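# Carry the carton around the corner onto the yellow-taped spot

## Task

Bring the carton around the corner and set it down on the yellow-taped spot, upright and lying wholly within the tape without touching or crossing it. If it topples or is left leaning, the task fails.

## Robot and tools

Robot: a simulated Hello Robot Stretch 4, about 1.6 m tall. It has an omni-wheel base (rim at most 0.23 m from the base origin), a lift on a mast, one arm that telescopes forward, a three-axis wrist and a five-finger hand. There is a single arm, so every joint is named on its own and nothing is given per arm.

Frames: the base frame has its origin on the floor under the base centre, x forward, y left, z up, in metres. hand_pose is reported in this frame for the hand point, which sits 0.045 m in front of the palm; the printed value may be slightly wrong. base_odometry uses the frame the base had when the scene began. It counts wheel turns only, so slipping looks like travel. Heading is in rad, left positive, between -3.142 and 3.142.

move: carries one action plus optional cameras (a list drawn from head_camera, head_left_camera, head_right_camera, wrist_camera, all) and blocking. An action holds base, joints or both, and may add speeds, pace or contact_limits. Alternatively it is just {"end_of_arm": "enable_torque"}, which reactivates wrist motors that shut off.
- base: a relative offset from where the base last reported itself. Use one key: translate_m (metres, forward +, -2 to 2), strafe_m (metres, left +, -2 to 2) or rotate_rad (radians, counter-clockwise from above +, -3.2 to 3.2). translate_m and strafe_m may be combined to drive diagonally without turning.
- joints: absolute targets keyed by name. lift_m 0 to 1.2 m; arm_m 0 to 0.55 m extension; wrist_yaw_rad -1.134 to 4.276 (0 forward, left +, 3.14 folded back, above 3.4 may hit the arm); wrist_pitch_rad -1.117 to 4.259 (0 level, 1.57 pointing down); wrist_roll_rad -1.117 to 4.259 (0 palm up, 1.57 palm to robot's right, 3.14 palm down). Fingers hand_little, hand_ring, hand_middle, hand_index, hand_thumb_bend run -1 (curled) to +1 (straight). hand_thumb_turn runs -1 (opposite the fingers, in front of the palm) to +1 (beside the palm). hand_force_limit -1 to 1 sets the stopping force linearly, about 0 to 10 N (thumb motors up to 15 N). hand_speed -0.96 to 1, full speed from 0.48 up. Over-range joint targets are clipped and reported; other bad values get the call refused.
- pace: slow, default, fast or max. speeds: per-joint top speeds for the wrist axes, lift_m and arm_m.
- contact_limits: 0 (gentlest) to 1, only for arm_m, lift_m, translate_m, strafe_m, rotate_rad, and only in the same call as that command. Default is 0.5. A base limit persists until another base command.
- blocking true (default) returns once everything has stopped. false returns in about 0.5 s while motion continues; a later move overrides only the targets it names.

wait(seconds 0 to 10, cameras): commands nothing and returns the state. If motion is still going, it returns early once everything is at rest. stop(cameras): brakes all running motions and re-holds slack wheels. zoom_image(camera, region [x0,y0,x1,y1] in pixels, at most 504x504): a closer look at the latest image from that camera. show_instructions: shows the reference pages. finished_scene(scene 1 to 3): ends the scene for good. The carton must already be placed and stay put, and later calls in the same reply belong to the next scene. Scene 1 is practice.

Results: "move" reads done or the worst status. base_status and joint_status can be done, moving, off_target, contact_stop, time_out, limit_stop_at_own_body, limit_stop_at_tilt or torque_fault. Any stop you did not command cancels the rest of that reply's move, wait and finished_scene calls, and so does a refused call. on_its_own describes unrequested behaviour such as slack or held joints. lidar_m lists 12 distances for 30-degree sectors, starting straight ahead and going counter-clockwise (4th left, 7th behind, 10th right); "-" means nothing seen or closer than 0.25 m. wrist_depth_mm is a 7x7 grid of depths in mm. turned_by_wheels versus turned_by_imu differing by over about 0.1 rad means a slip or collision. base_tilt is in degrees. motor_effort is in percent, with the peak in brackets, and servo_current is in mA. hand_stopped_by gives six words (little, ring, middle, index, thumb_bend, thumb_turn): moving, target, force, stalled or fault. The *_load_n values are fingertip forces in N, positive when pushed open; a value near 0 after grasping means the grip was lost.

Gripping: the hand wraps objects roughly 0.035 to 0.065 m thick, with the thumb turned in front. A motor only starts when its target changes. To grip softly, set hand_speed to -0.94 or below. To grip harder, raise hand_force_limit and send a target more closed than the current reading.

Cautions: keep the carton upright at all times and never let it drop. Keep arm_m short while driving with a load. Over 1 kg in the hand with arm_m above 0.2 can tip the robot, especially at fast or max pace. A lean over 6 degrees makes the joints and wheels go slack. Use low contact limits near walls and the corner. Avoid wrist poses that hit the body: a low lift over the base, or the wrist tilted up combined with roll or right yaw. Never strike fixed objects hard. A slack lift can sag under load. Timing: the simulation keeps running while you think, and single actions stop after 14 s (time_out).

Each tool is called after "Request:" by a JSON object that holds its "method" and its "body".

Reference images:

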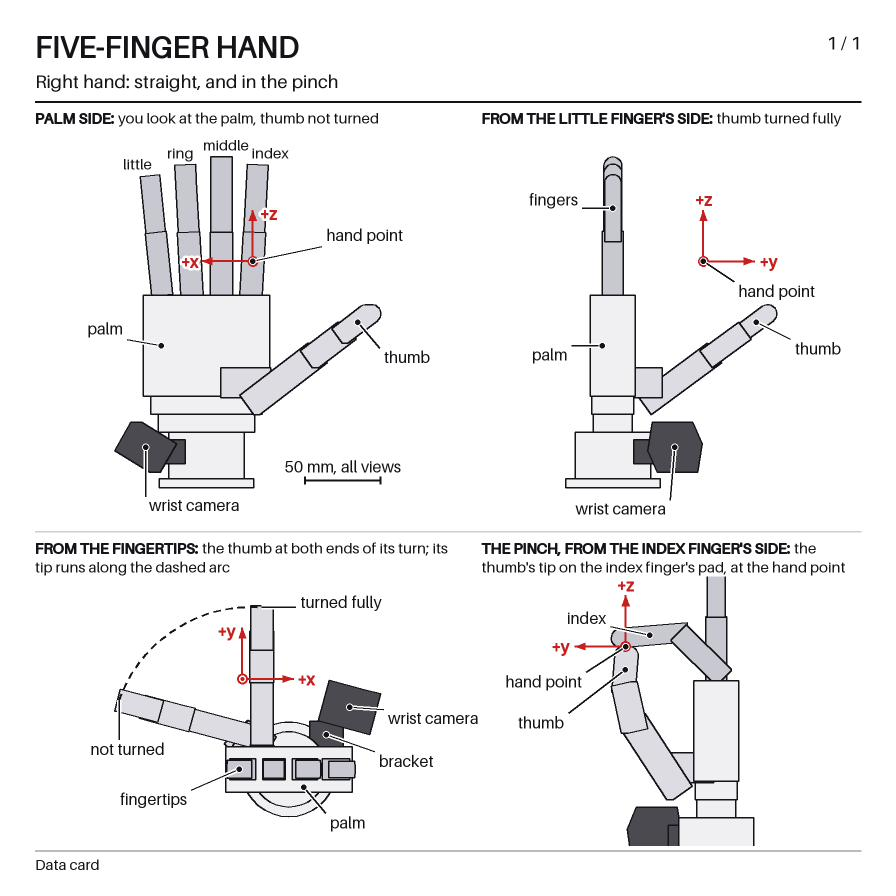

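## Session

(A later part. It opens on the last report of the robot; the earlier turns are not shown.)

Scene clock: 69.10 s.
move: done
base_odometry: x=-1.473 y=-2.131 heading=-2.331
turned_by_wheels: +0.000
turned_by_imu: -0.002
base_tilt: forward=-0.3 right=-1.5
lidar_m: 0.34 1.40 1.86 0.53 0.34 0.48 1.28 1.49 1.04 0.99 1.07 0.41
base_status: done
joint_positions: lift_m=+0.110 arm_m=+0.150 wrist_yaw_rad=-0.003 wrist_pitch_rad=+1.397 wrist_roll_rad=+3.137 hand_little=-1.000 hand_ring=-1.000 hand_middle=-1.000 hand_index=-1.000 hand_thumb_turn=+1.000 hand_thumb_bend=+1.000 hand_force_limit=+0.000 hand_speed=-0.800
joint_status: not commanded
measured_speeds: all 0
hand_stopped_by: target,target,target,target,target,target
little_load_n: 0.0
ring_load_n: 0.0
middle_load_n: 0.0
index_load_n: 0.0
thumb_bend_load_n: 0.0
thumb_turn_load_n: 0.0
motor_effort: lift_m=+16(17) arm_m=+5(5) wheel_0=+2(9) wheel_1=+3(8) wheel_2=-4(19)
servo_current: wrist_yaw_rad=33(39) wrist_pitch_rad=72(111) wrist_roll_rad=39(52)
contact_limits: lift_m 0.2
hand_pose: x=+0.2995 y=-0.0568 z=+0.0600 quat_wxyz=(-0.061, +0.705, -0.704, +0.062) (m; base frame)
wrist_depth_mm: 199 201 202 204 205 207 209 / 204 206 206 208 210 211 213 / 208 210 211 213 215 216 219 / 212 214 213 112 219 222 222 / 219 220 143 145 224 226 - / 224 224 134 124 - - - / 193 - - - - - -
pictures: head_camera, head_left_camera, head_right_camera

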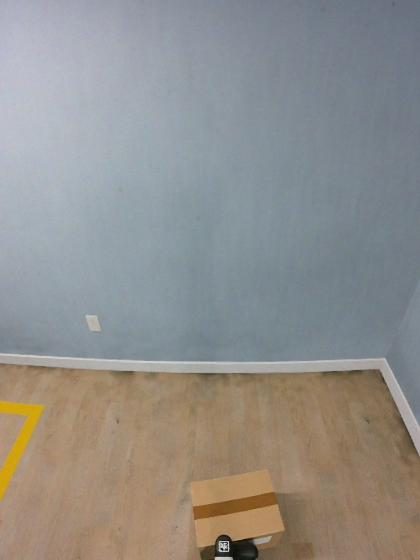

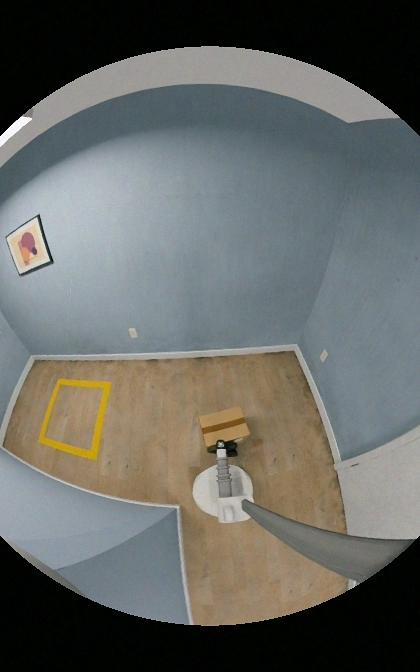

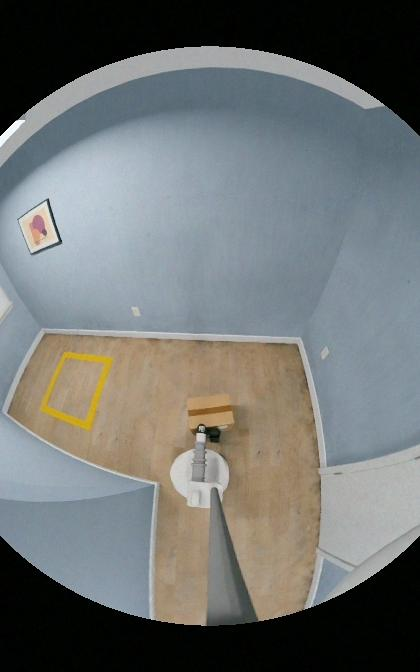

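Request:
{"method": "move", "body": {"base": {"translate_m": 0.13}}}

Request:
{"method": "move", "body": {"base": {"translate_m": -0.15}}}

Request:
{"method": "move", "body": {"base": {"strafe_m": -0.68}}}

Request:
{"method": "move", "body": {"base": {"rotate_rad": 1.57}}}

Request:
{"method": "move", "body": {"base": {"strafe_m": -0.5}, "cameras": ["head_camera", "head_left_camera"]}}

Scene clock: 71.80 s.
move: done
base_odometry: x=-1.562 y=-2.225 heading=-2.331
turned_by_wheels: +0.000
turned_by_imu: +0.000
base_tilt: forward=-0.4 right=-1.5
lidar_m: 0.34 1.25 1.69 1.04 0.42 0.47 1.29 1.45 1.03 1.00 1.07 0.42
base_status: done
joint_positions: lift_m=+0.110 arm_m=+0.150 wrist_yaw_rad=-0.003 wrist_pitch_rad=+1.397 wrist_roll_rad=+3.137 hand_little=-1.000 hand_ring=-1.000 hand_middle=-1.000 hand_index=-1.000 hand_thumb_turn=+1.000 hand_thumb_bend=+1.000 hand_force_limit=+0.000 hand_speed=-0.800
joint_status: not commanded
measured_speeds: all 0
hand_stopped_by: target,target,target,target,target,target
little_load_n: 0.0
ring_load_n: 0.0
middle_load_n: 0.0
index_load_n: 0.0
thumb_bend_load_n: 0.0
thumb_turn_load_n: -0.5
motor_effort: lift_m=+16(17) arm_m=+5(5) wheel_0=+3(9) wheel_1=+3(8) wheel_2=-4(19)
servo_current: wrist_yaw_rad=26(39) wrist_pitch_rad=91(104) wrist_roll_rad=39(52)
contact_limits: lift_m 0.2
hand_pose: x=+0.2995 y=-0.0568 z=+0.0600 quat_wxyz=(-0.061, +0.705, -0.704, +0.062) (m; base frame)
wrist_depth_mm: 199 200 202 204 205 208 208 / 203 205 206 208 210 212 213 / 208 210 211 213 216 216 219 / 213 214 214 112 219 223 224 / 218 220 144 145 224 227 - / 224 224 133 124 - - - / 195 - - - - - -
pictures: none

Scene clock: 73.63 s.
move: done
base_odometry: x=-1.459 y=-2.116 heading=-2.331
turned_by_wheels: +0.000
turned_by_imu: +0.000
base_tilt: forward=-0.4 right=-1.5
lidar_m: 0.46 1.41 1.90 0.43 0.34 0.44 1.30 1.46 1.04 0.98 1.06 0.53
base_status: done
joint_positions: lift_m=+0.110 arm_m=+0.150 wrist_yaw_rad=-0.002 wrist_pitch_rad=+1.382 wrist_roll_rad=+3.137 hand_little=-1.000 hand_ring=-1.000 hand_middle=-1.000 hand_index=-1.000 hand_thumb_turn=+1.000 hand_thumb_bend=+1.000 hand_force_limit=+0.000 hand_speed=-0.800
joint_status: not commanded
measured_speeds: all 0
hand_stopped_by: target,target,target,target,target,target
little_load_n: 0.0
ring_load_n: 0.0
middle_load_n: 0.0
index_load_n: 0.0
thumb_bend_load_n: 0.0
thumb_turn_load_n: 0.0
motor_effort: lift_m=+16(17) arm_m=+4(5) wheel_0=+0(6) wheel_1=-1(6) wheel_2=-2(10)
servo_current: wrist_yaw_rad=33(39) wrist_pitch_rad=39(91) wrist_roll_rad=46(52)
contact_limits: lift_m 0.2
hand_pose: x=+0.3031 y=-0.0568 z=+0.0597 quat_wxyz=(-0.066, +0.705, -0.703, +0.067) (m; base frame)
wrist_depth_mm: 198 200 201 203 204 206 207 / 203 205 206 208 210 212 213 / 208 210 211 215 216 217 218 / 215 216 214 112 220 224 224 / 219 222 144 146 229 228 - / 227 228 134 124 - - - / 234 - - - - - 247
pictures: none

Scene clock: 77.23 s.
move: done
base_odometry: x=-1.952 y=-1.648 heading=-2.331
turned_by_wheels: +0.000
turned_by_imu: +0.002
base_tilt: forward=-0.2 right=-1.5
lidar_m: 1.35 0.70 0.73 0.98 1.03 1.42 1.41 0.46 0.35 0.32 0.36 0.48
base_status: done
joint_positions: lift_m=+0.110 arm_m=+0.150 wrist_yaw_rad=-0.002 wrist_pitch_rad=+1.382 wrist_roll_rad=+3.137 hand_little=-1.000 hand_ring=-1.000 hand_middle=-1.000 hand_index=-1.000 hand_thumb_turn=+1.000 hand_thumb_bend=+1.000 hand_force_limit=+0.000 hand_speed=-0.800
joint_status: not commanded
measured_speeds: all 0
hand_stopped_by: target,target,target,target,target,target
little_load_n: 0.0
ring_load_n: 0.0
middle_load_n: 0.0
index_load_n: 0.0
thumb_bend_load_n: 0.0
thumb_turn_load_n: 0.0
motor_effort: lift_m=+16(17) arm_m=+4(4) wheel_0=-1(9) wheel_1=+0(9) wheel_2=-1(3)
servo_current: wrist_yaw_rad=26(39) wrist_pitch_rad=33(59) wrist_roll_rad=46(59)
contact_limits: lift_m 0.2
hand_pose: x=+0.3031 y=-0.0568 z=+0.0597 quat_wxyz=(-0.066, +0.705, -0.703, +0.067) (m; base frame)
wrist_depth_mm: 198 200 201 202 204 206 207 / 202 204 207 207 210 211 213 / 208 211 211 213 216 217 219 / 213 216 214 112 220 223 224 / 220 223 144 146 228 228 - / 228 226 133 124 - - - / 233 - - - - - 248
pictures: none

Scene clock: 79.30 s.
move: done
base_odometry: x=-1.952 y=-1.648 heading=-0.761
turned_by_wheels: +1.570
turned_by_imu: +1.569
base_tilt: forward=-0.3 right=-1.5
lidar_m: 1.01 1.03 1.41 1.50 0.49 0.35 0.31 0.35 0.50 1.32 0.69 0.73
base_status: done
joint_positions: lift_m=+0.110 arm_m=+0.150 wrist_yaw_rad=-0.002 wrist_pitch_rad=+1.382 wrist_roll_rad=+3.137 hand_little=-1.000 hand_ring=-1.000 hand_middle=-1.000 hand_index=-1.000 hand_thumb_turn=+1.000 hand_thumb_bend=+1.000 hand_force_limit=+0.000 hand_speed=-0.800
joint_status: not commanded
measured_speeds: all 0
hand_stopped_by: target,target,target,target,target,target
little_load_n: 0.0
ring_load_n: 0.0
middle_load_n: 0.0
index_load_n: 0.0
thumb_bend_load_n: 0.0
thumb_turn_load_n: 0.0
motor_effort: lift_m=+16(17) arm_m=+4(4) wheel_0=-1(8) wheel_1=-1(6) wheel_2=+0(10)
servo_current: wrist_yaw_rad=26(39) wrist_pitch_rad=20(52) wrist_roll_rad=33(52)
contact_limits: lift_m 0.2
hand_pose: x=+0.3032 y=-0.0568 z=+0.0597 quat_wxyz=(-0.067, +0.705, -0.703, +0.067) (m; base frame)
wrist_depth_mm: 198 199 201 203 204 206 208 / 204 205 206 208 210 211 213 / 208 210 212 213 215 217 220 / 213 215 214 112 220 223 224 / 220 222 143 145 229 228 - / 227 228 133 124 - - - / 234 - - - - - 248
pictures: none

Scene clock: 82.30 s.
move: done
base_odometry: x=-2.297 y=-2.010 heading=-0.762
turned_by_wheels: +0.000
turned_by_imu: +0.001
base_tilt: forward=-0.3 right=-1.6
lidar_m: 0.46 1.15 1.42 1.23 0.50 0.36 0.33 0.35 0.49 0.84 0.90 0.50
base_status: done
joint_positions: lift_m=+0.110 arm_m=+0.150 wrist_yaw_rad=-0.002 wrist_pitch_rad=+1.382 wrist_roll_rad=+3.137 hand_little=-1.000 hand_ring=-1.000 hand_middle=-1.000 hand_index=-1.000 hand_thumb_turn=+1.000 hand_thumb_bend=+1.000 hand_force_limit=+0.000 hand_speed=-0.800
joint_status: not commanded
measured_speeds: all 0
hand_stopped_by: target,target,target,target,target,target
little_load_n: 0.5
ring_load_n: 0.0
middle_load_n: 0.0
index_load_n: 0.0
thumb_bend_load_n: 0.0
thumb_turn_load_n: 0.0
motor_effort: lift_m=+16(17) arm_m=+4(4) wheel_0=-2(9) wheel_1=-1(11) wheel_2=-1(5)
servo_current: wrist_yaw_rad=26(39) wrist_pitch_rad=33(52) wrist_roll_rad=39(52)
contact_limits: lift_m 0.2
hand_pose: x=+0.3032 y=-0.0568 z=+0.0597 quat_wxyz=(-0.067, +0.705, -0.703, +0.067) (m; base frame)
wrist_depth_mm: 198 200 202 203 204 206 207 / 203 205 206 208 210 211 213 / 208 210 212 214 216 217 220 / 214 216 215 112 220 224 224 / 220 223 143 145 229 229 - / 227 228 133 124 - - - / 234 - - - - - 247
pictures: head_camera, head_left_camera

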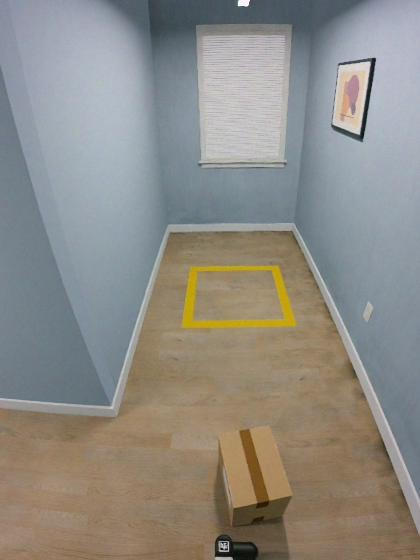

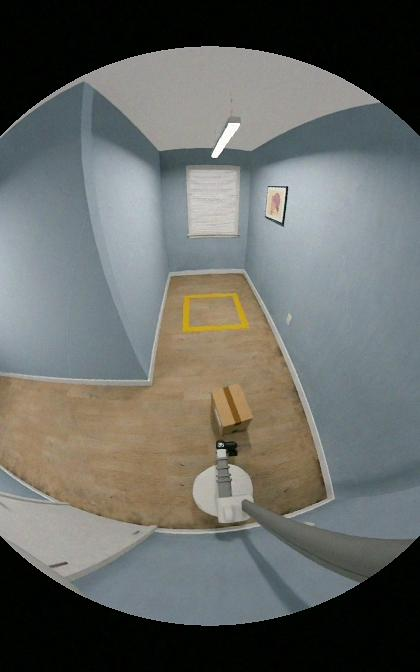

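Request:
{"method": "move", "body": {"base": {"strafe_m": -0.055}}}

Request:
{"method": "move", "body": {"base": {"translate_m": 0.2}, "pace": "slow", "cameras": ["head_camera", "wrist_camera"]}}

Request:
{"method": "zoom_image", "body": {"camera": "head_camera", "region": [160, 400, 340, 560]}}

Scene clock: 84.87 s.
move: done
base_odometry: x=-2.335 y=-2.050 heading=-0.762
turned_by_wheels: +0.000
turned_by_imu: +0.000
base_tilt: forward=-0.4 right=-1.5
lidar_m: 0.44 1.19 1.41 1.24 0.51 0.35 0.32 0.35 0.48 0.81 0.84 0.51
base_status: done
joint_positions: lift_m=+0.110 arm_m=+0.150 wrist_yaw_rad=-0.002 wrist_pitch_rad=+1.382 wrist_roll_rad=+3.137 hand_little=-1.000 hand_ring=-1.000 hand_middle=-1.000 hand_index=-1.000 hand_thumb_turn=+1.000 hand_thumb_bend=+1.000 hand_force_limit=+0.000 hand_speed=-0.800
joint_status: not commanded
measured_speeds: all 0
hand_stopped_by: target,target,target,target,target,target
little_load_n: 0.0
ring_load_n: 0.0
middle_load_n: 0.0
index_load_n: 0.0
thumb_bend_load_n: 0.0
thumb_turn_load_n: 0.0
motor_effort: lift_m=+17(17) arm_m=+4(4) wheel_0=+0(8) wheel_1=+1(8) wheel_2=-1(5)
servo_current: wrist_yaw_rad=33(33) wrist_pitch_rad=46(52) wrist_roll_rad=39(52)
contact_limits: lift_m 0.2
hand_pose: x=+0.3032 y=-0.0568 z=+0.0597 quat_wxyz=(-0.067, +0.705, -0.703, +0.067) (m; base frame)
wrist_depth_mm: 198 199 200 202 204 206 207 / 203 204 206 208 209 211 213 / 209 211 212 213 215 217 219 / 214 216 214 112 220 224 224 / 220 222 143 146 228 228 - / 227 227 133 124 - - - / 233 - - - - - 248
pictures: none

Scene clock: 88.13 s.
move: done
base_odometry: x=-2.190 y=-2.187 heading=-0.762
turned_by_wheels: +0.000
turned_by_imu: -0.001
base_tilt: forward=-0.3 right=-1.5
lidar_m: 0.33 1.05 1.13 2.25 0.75 0.55 0.52 0.55 0.77 0.78 0.84 0.42
base_status: done
joint_positions: lift_m=+0.110 arm_m=+0.150 wrist_yaw_rad=-0.003 wrist_pitch_rad=+1.397 wrist_roll_rad=+3.137 hand_little=-1.000 hand_ring=-1.000 hand_middle=-1.000 hand_index=-1.000 hand_thumb_turn=+1.000 hand_thumb_bend=+1.000 hand_force_limit=+0.000 hand_speed=-0.800
joint_status: not commanded
measured_speeds: all 0
hand_stopped_by: target,target,target,target,target,target
little_load_n: 0.0
ring_load_n: 0.0
middle_load_n: 0.0
index_load_n: 0.0
thumb_bend_load_n: 0.0
thumb_turn_load_n: 0.0
motor_effort: lift_m=+17(17) arm_m=+6(6) wheel_0=+3(5) wheel_1=+2(6) wheel_2=-7(13)
servo_current: wrist_yaw_rad=33(39) wrist_pitch_rad=91(104) wrist_roll_rad=33(52)
contact_limits: lift_m 0.2
hand_pose: x=+0.2995 y=-0.0568 z=+0.0600 quat_wxyz=(-0.061, +0.705, -0.704, +0.062) (m; base frame)
wrist_depth_mm: 199 201 202 204 206 207 208 / 202 204 206 208 210 212 213 / 208 209 212 213 216 217 218 / 213 214 214 112 219 223 224 / 217 220 143 146 225 225 - / 224 223 133 124 - - - / 193 - - - - - -
pictures: head_camera, wrist_camera
camera_calibration:
wrist_camera: T_world_to_cam=[[-0.030528, 0.999283, 0.0223754, 0.0853799], [0.977563, 0.0251817, 0.209132, -0.309355], [0.208418, 0.0282578, -0.977631, 0.160638], [0, 0, 0, 1]] pos_world=[0.271541, -0.0820679, 0.219831]

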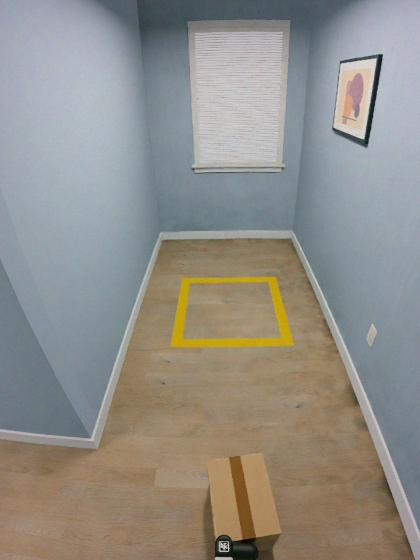

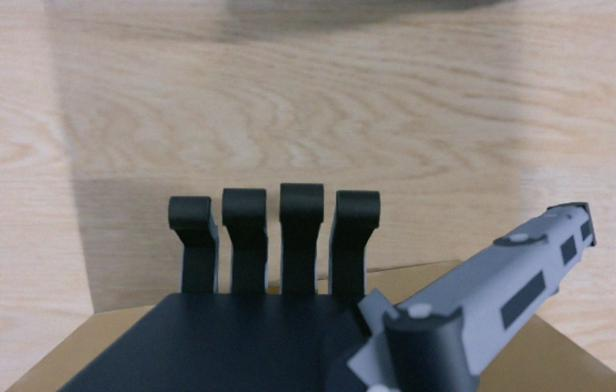

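Scaled by 2.800 from the camera's 420x560 image, which has a finer 1200x1600 frame.

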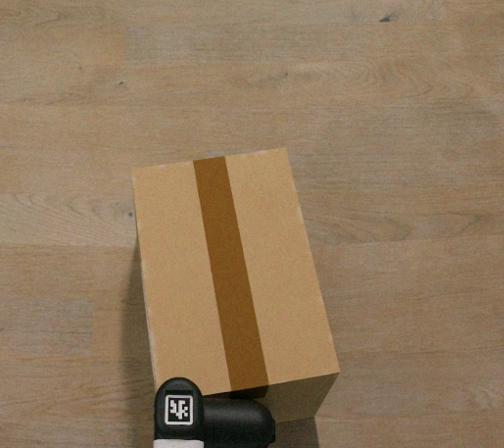

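Request:
{"method": "move", "body": {"base": {"translate_m": 0.5}, "cameras": ["head_camera"]}}

Request:
{"method": "move", "body": {"base": {"translate_m": 0.5}, "cameras": ["head_camera"]}}

Scene clock: 91.63 s.
move: done
base_odometry: x=-1.828 y=-2.532 heading=-0.762
turned_by_wheels: +0.000
turned_by_imu: -0.002
base_tilt: forward=-0.3 right=-1.4
lidar_m: 0.36 0.96 0.73 1.18 1.48 1.08 1.02 1.08 0.82 0.79 0.83 0.42
base_status: done
joint_positions: lift_m=+0.110 arm_m=+0.150 wrist_yaw_rad=-0.004 wrist_pitch_rad=+1.398 wrist_roll_rad=+3.137 hand_little=-1.000 hand_ring=-1.000 hand_middle=-1.000 hand_index=-1.000 hand_thumb_turn=+1.000 hand_thumb_bend=+1.000 hand_force_limit=+0.000 hand_speed=-0.800
joint_status: not commanded
measured_speeds: all 0
hand_stopped_by: target,target,target,target,target,target
little_load_n: 0.0
ring_load_n: 0.0
middle_load_n: 0.0
index_load_n: 0.0
thumb_bend_load_n: 0.0
thumb_turn_load_n: 0.0
motor_effort: lift_m=+16(17) arm_m=+6(6) wheel_0=+1(9) wheel_1=+0(8) wheel_2=-4(18)
servo_current: wrist_yaw_rad=33(39) wrist_pitch_rad=98(111) wrist_roll_rad=46(52)
contact_limits: lift_m 0.2
hand_pose: x=+0.2992 y=-0.0568 z=+0.0600 quat_wxyz=(-0.061, +0.705, -0.704, +0.061) (m; base frame)
wrist_depth_mm: 198 200 202 204 205 207 208 / 203 206 206 208 211 212 213 / 207 210 211 213 214 216 219 / 212 214 214 112 220 222 223 / 218 221 144 146 225 225 - / 220 186 134 124 - - - / 140 - - - - - -
pictures: head_camera

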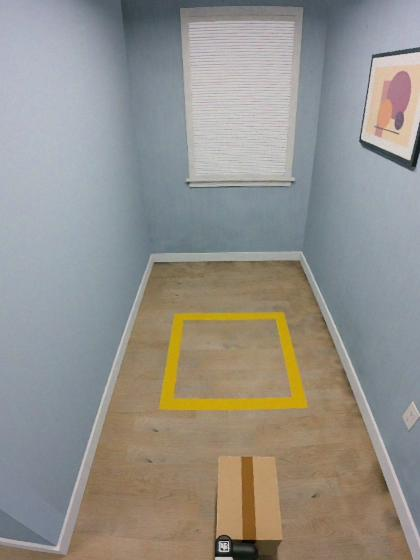

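Scene clock: 94.80 s.
move: done
base_odometry: x=-1.467 y=-2.878 heading=-0.762
turned_by_wheels: +0.000
turned_by_imu: -0.002
base_tilt: forward=-0.3 right=-1.5
lidar_m: 0.38 0.97 0.70 0.66 0.70 1.60 1.52 1.17 0.83 0.78 0.81 0.39
base_status: done
joint_positions: lift_m=+0.110 arm_m=+0.150 wrist_yaw_rad=-0.007 wrist_pitch_rad=+1.397 wrist_roll_rad=+3.138 hand_little=-1.000 hand_ring=-1.000 hand_middle=-1.000 hand_index=-1.000 hand_thumb_turn=+1.000 hand_thumb_bend=+1.000 hand_force_limit=+0.000 hand_speed=-0.800
joint_status: not commanded
measured_speeds: all 0
hand_stopped_by: target,target,target,target,target,target
little_load_n: 0.0
ring_load_n: 0.0
middle_load_n: 0.5
index_load_n: 0.0
thumb_bend_load_n: 0.0
thumb_turn_load_n: 0.0
motor_effort: lift_m=+17(18) arm_m=+6(6) wheel_0=+1(7) wheel_1=+1(9) wheel_2=-5(19)
servo_current: wrist_yaw_rad=39(46) wrist_pitch_rad=78(111) wrist_roll_rad=52(52)
contact_limits: lift_m 0.2
hand_pose: x=+0.2992 y=-0.0567 z=+0.0600 quat_wxyz=(-0.061, +0.703, -0.706, +0.062) (m; base frame)
wrist_depth_mm: 198 200 202 204 206 207 208 / 202 205 206 208 210 211 214 / 208 209 211 213 216 218 220 / 213 214 213 112 219 223 224 / 217 220 143 145 226 227 - / 191 182 133 124 - - - / 138 - - - - - 150
pictures: head_camera

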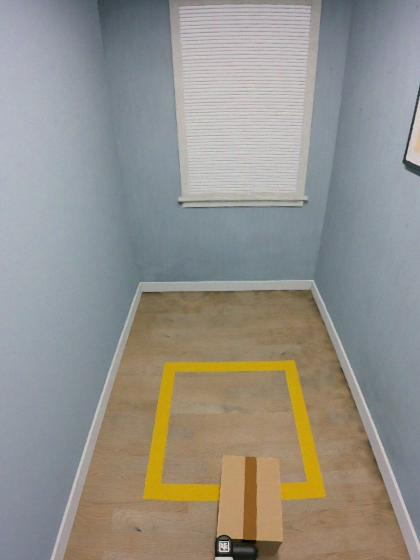

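Request:
{"method": "move", "body": {"base": {"translate_m": 0.45}, "cameras": ["head_camera"]}}

Scene clock: 98.43 s.
move: done
base_odometry: x=-1.141 y=-3.188 heading=-0.762
turned_by_wheels: +0.000
turned_by_imu: -0.002
base_tilt: forward=-0.3 right=-1.5
lidar_m: 0.38 1.00 0.71 0.66 0.70 2.05 1.97 1.13 0.82 0.77 0.81 0.40
base_status: done
joint_positions: lift_m=+0.110 arm_m=+0.150 wrist_yaw_rad=-0.009 wrist_pitch_rad=+1.397 wrist_roll_rad=+3.138 hand_little=-1.000 hand_ring=-1.000 hand_middle=-1.000 hand_index=-1.000 hand_thumb_turn=+1.000 hand_thumb_bend=+1.000 hand_force_limit=+0.000 hand_speed=-0.800
joint_status: not commanded
measured_speeds: all 0
hand_stopped_by: target,target,target,target,target,target
little_load_n: 0.0
ring_load_n: 0.0
middle_load_n: 0.5
index_load_n: 0.0
thumb_bend_load_n: 0.0
thumb_turn_load_n: 0.0
motor_effort: lift_m=+17(17) arm_m=+6(6) wheel_0=+2(8) wheel_1=+1(9) wheel_2=-6(19)
servo_current: wrist_yaw_rad=39(52) wrist_pitch_rad=65(104) wrist_roll_rad=39(59)
contact_limits: lift_m 0.2
hand_pose: x=+0.2991 y=-0.0566 z=+0.0600 quat_wxyz=(-0.061, +0.703, -0.706, +0.062) (m; base frame)
wrist_depth_mm: 198 199 200 204 206 208 208 / 203 205 206 208 210 213 213 / 208 209 211 213 215 218 220 / 213 214 213 112 219 222 224 / 217 220 144 146 226 227 - / 180 180 133 124 - - - / 137 - - - - - -
pictures: head_camera

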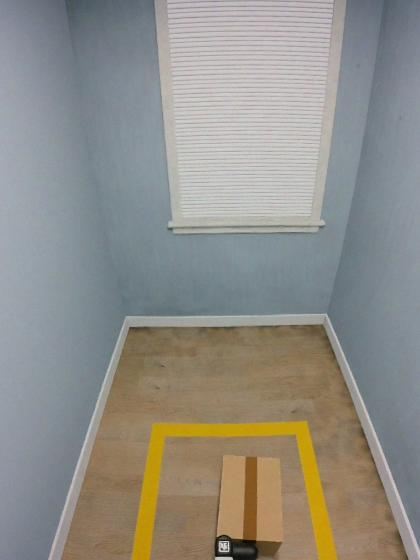

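Request:
{"method": "move", "body": {"base": {"translate_m": 0.04}, "pace": "slow"}}

Request:
{"method": "move", "body": {"base": {"translate_m": -0.5}, "cameras": ["head_camera"]}}

Scene clock: 100.27 s.
move: done
base_odometry: x=-1.113 y=-3.216 heading=-0.763
turned_by_wheels: +0.000
turned_by_imu: -0.001
base_tilt: forward=-0.3 right=-1.5
lidar_m: 0.38 0.99 0.69 0.66 0.72 2.06 2.00 1.16 0.81 0.76 0.80 0.42
base_status: done
joint_positions: lift_m=+0.110 arm_m=+0.150 wrist_yaw_rad=-0.009 wrist_pitch_rad=+1.397 wrist_roll_rad=+3.138 hand_little=-1.000 hand_ring=-1.000 hand_middle=-1.000 hand_index=-1.000 hand_thumb_turn=+1.000 hand_thumb_bend=+1.000 hand_force_limit=+0.000 hand_speed=-0.800
joint_status: not commanded
measured_speeds: all 0
hand_stopped_by: target,target,target,target,target,target
little_load_n: 0.0
ring_load_n: 0.0
middle_load_n: 0.0
index_load_n: 0.0
thumb_bend_load_n: 0.0
thumb_turn_load_n: 0.0
motor_effort: lift_m=+17(18) arm_m=+6(6) wheel_0=+1(6) wheel_1=+1(7) wheel_2=-8(15)
servo_current: wrist_yaw_rad=46(46) wrist_pitch_rad=85(98) wrist_roll_rad=52(52)
contact_limits: lift_m 0.2
hand_pose: x=+0.2991 y=-0.0566 z=+0.0600 quat_wxyz=(-0.061, +0.703, -0.706, +0.062) (m; base frame)
wrist_depth_mm: 198 200 202 204 206 207 208 / 202 205 206 208 210 212 213 / 208 209 211 213 216 218 219 / 213 215 213 112 220 223 224 / 217 219 143 145 227 226 - / 180 180 133 124 - - - / 137 - - - - - 151
pictures: none

Scene clock: 103.43 s.
move: done
base_odometry: x=-1.474 y=-2.870 heading=-0.763
turned_by_wheels: +0.000
turned_by_imu: +0.000
base_tilt: forward=-0.3 right=-1.5
lidar_m: 0.83 0.99 0.70 0.65 2.20 1.58 1.50 1.18 0.85 0.78 0.81 1.13
base_status: done
joint_positions: lift_m=+0.110 arm_m=+0.150 wrist_yaw_rad=-0.002 wrist_pitch_rad=+1.382 wrist_roll_rad=+3.138 hand_little=-1.000 hand_ring=-1.000 hand_middle=-1.000 hand_index=-1.000 hand_thumb_turn=+1.000 hand_thumb_bend=+1.000 hand_force_limit=+0.000 hand_speed=-0.800
joint_status: not commanded
measured_speeds: all 0
hand_stopped_by: target,target,target,target,target,target
little_load_n: 0.0
ring_load_n: 0.0
middle_load_n: 0.0
index_load_n: 0.0
thumb_bend_load_n: 0.0
thumb_turn_load_n: 0.0
motor_effort: lift_m=+17(18) arm_m=+4(6) wheel_0=-1(6) wheel_1=+0(6) wheel_2=-1(10)
servo_current: wrist_yaw_rad=26(52) wrist_pitch_rad=52(85) wrist_roll_rad=46(52)
contact_limits: lift_m 0.2
hand_pose: x=+0.3031 y=-0.0568 z=+0.0597 quat_wxyz=(-0.066, +0.704, -0.703, +0.067) (m; base frame)
wrist_depth_mm: 198 199 200 203 204 206 208 / 202 204 206 208 210 212 213 / 208 211 212 213 216 218 220 / 214 216 213 112 220 224 224 / 220 222 144 146 228 228 - / 226 227 133 124 - - - / 231 - - - - - 247
pictures: head_camera

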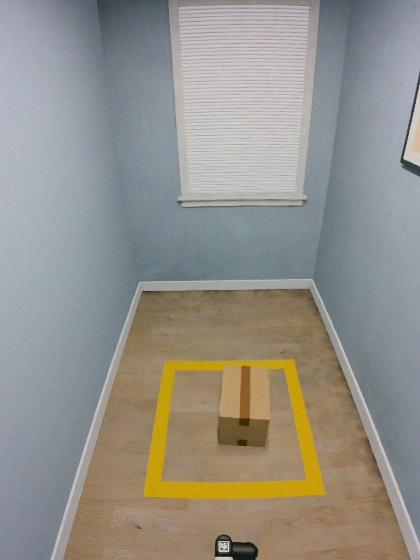

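Request:
{"method": "finished_scene", "body": {"scene": 1}}

The scene is finished: the task was done.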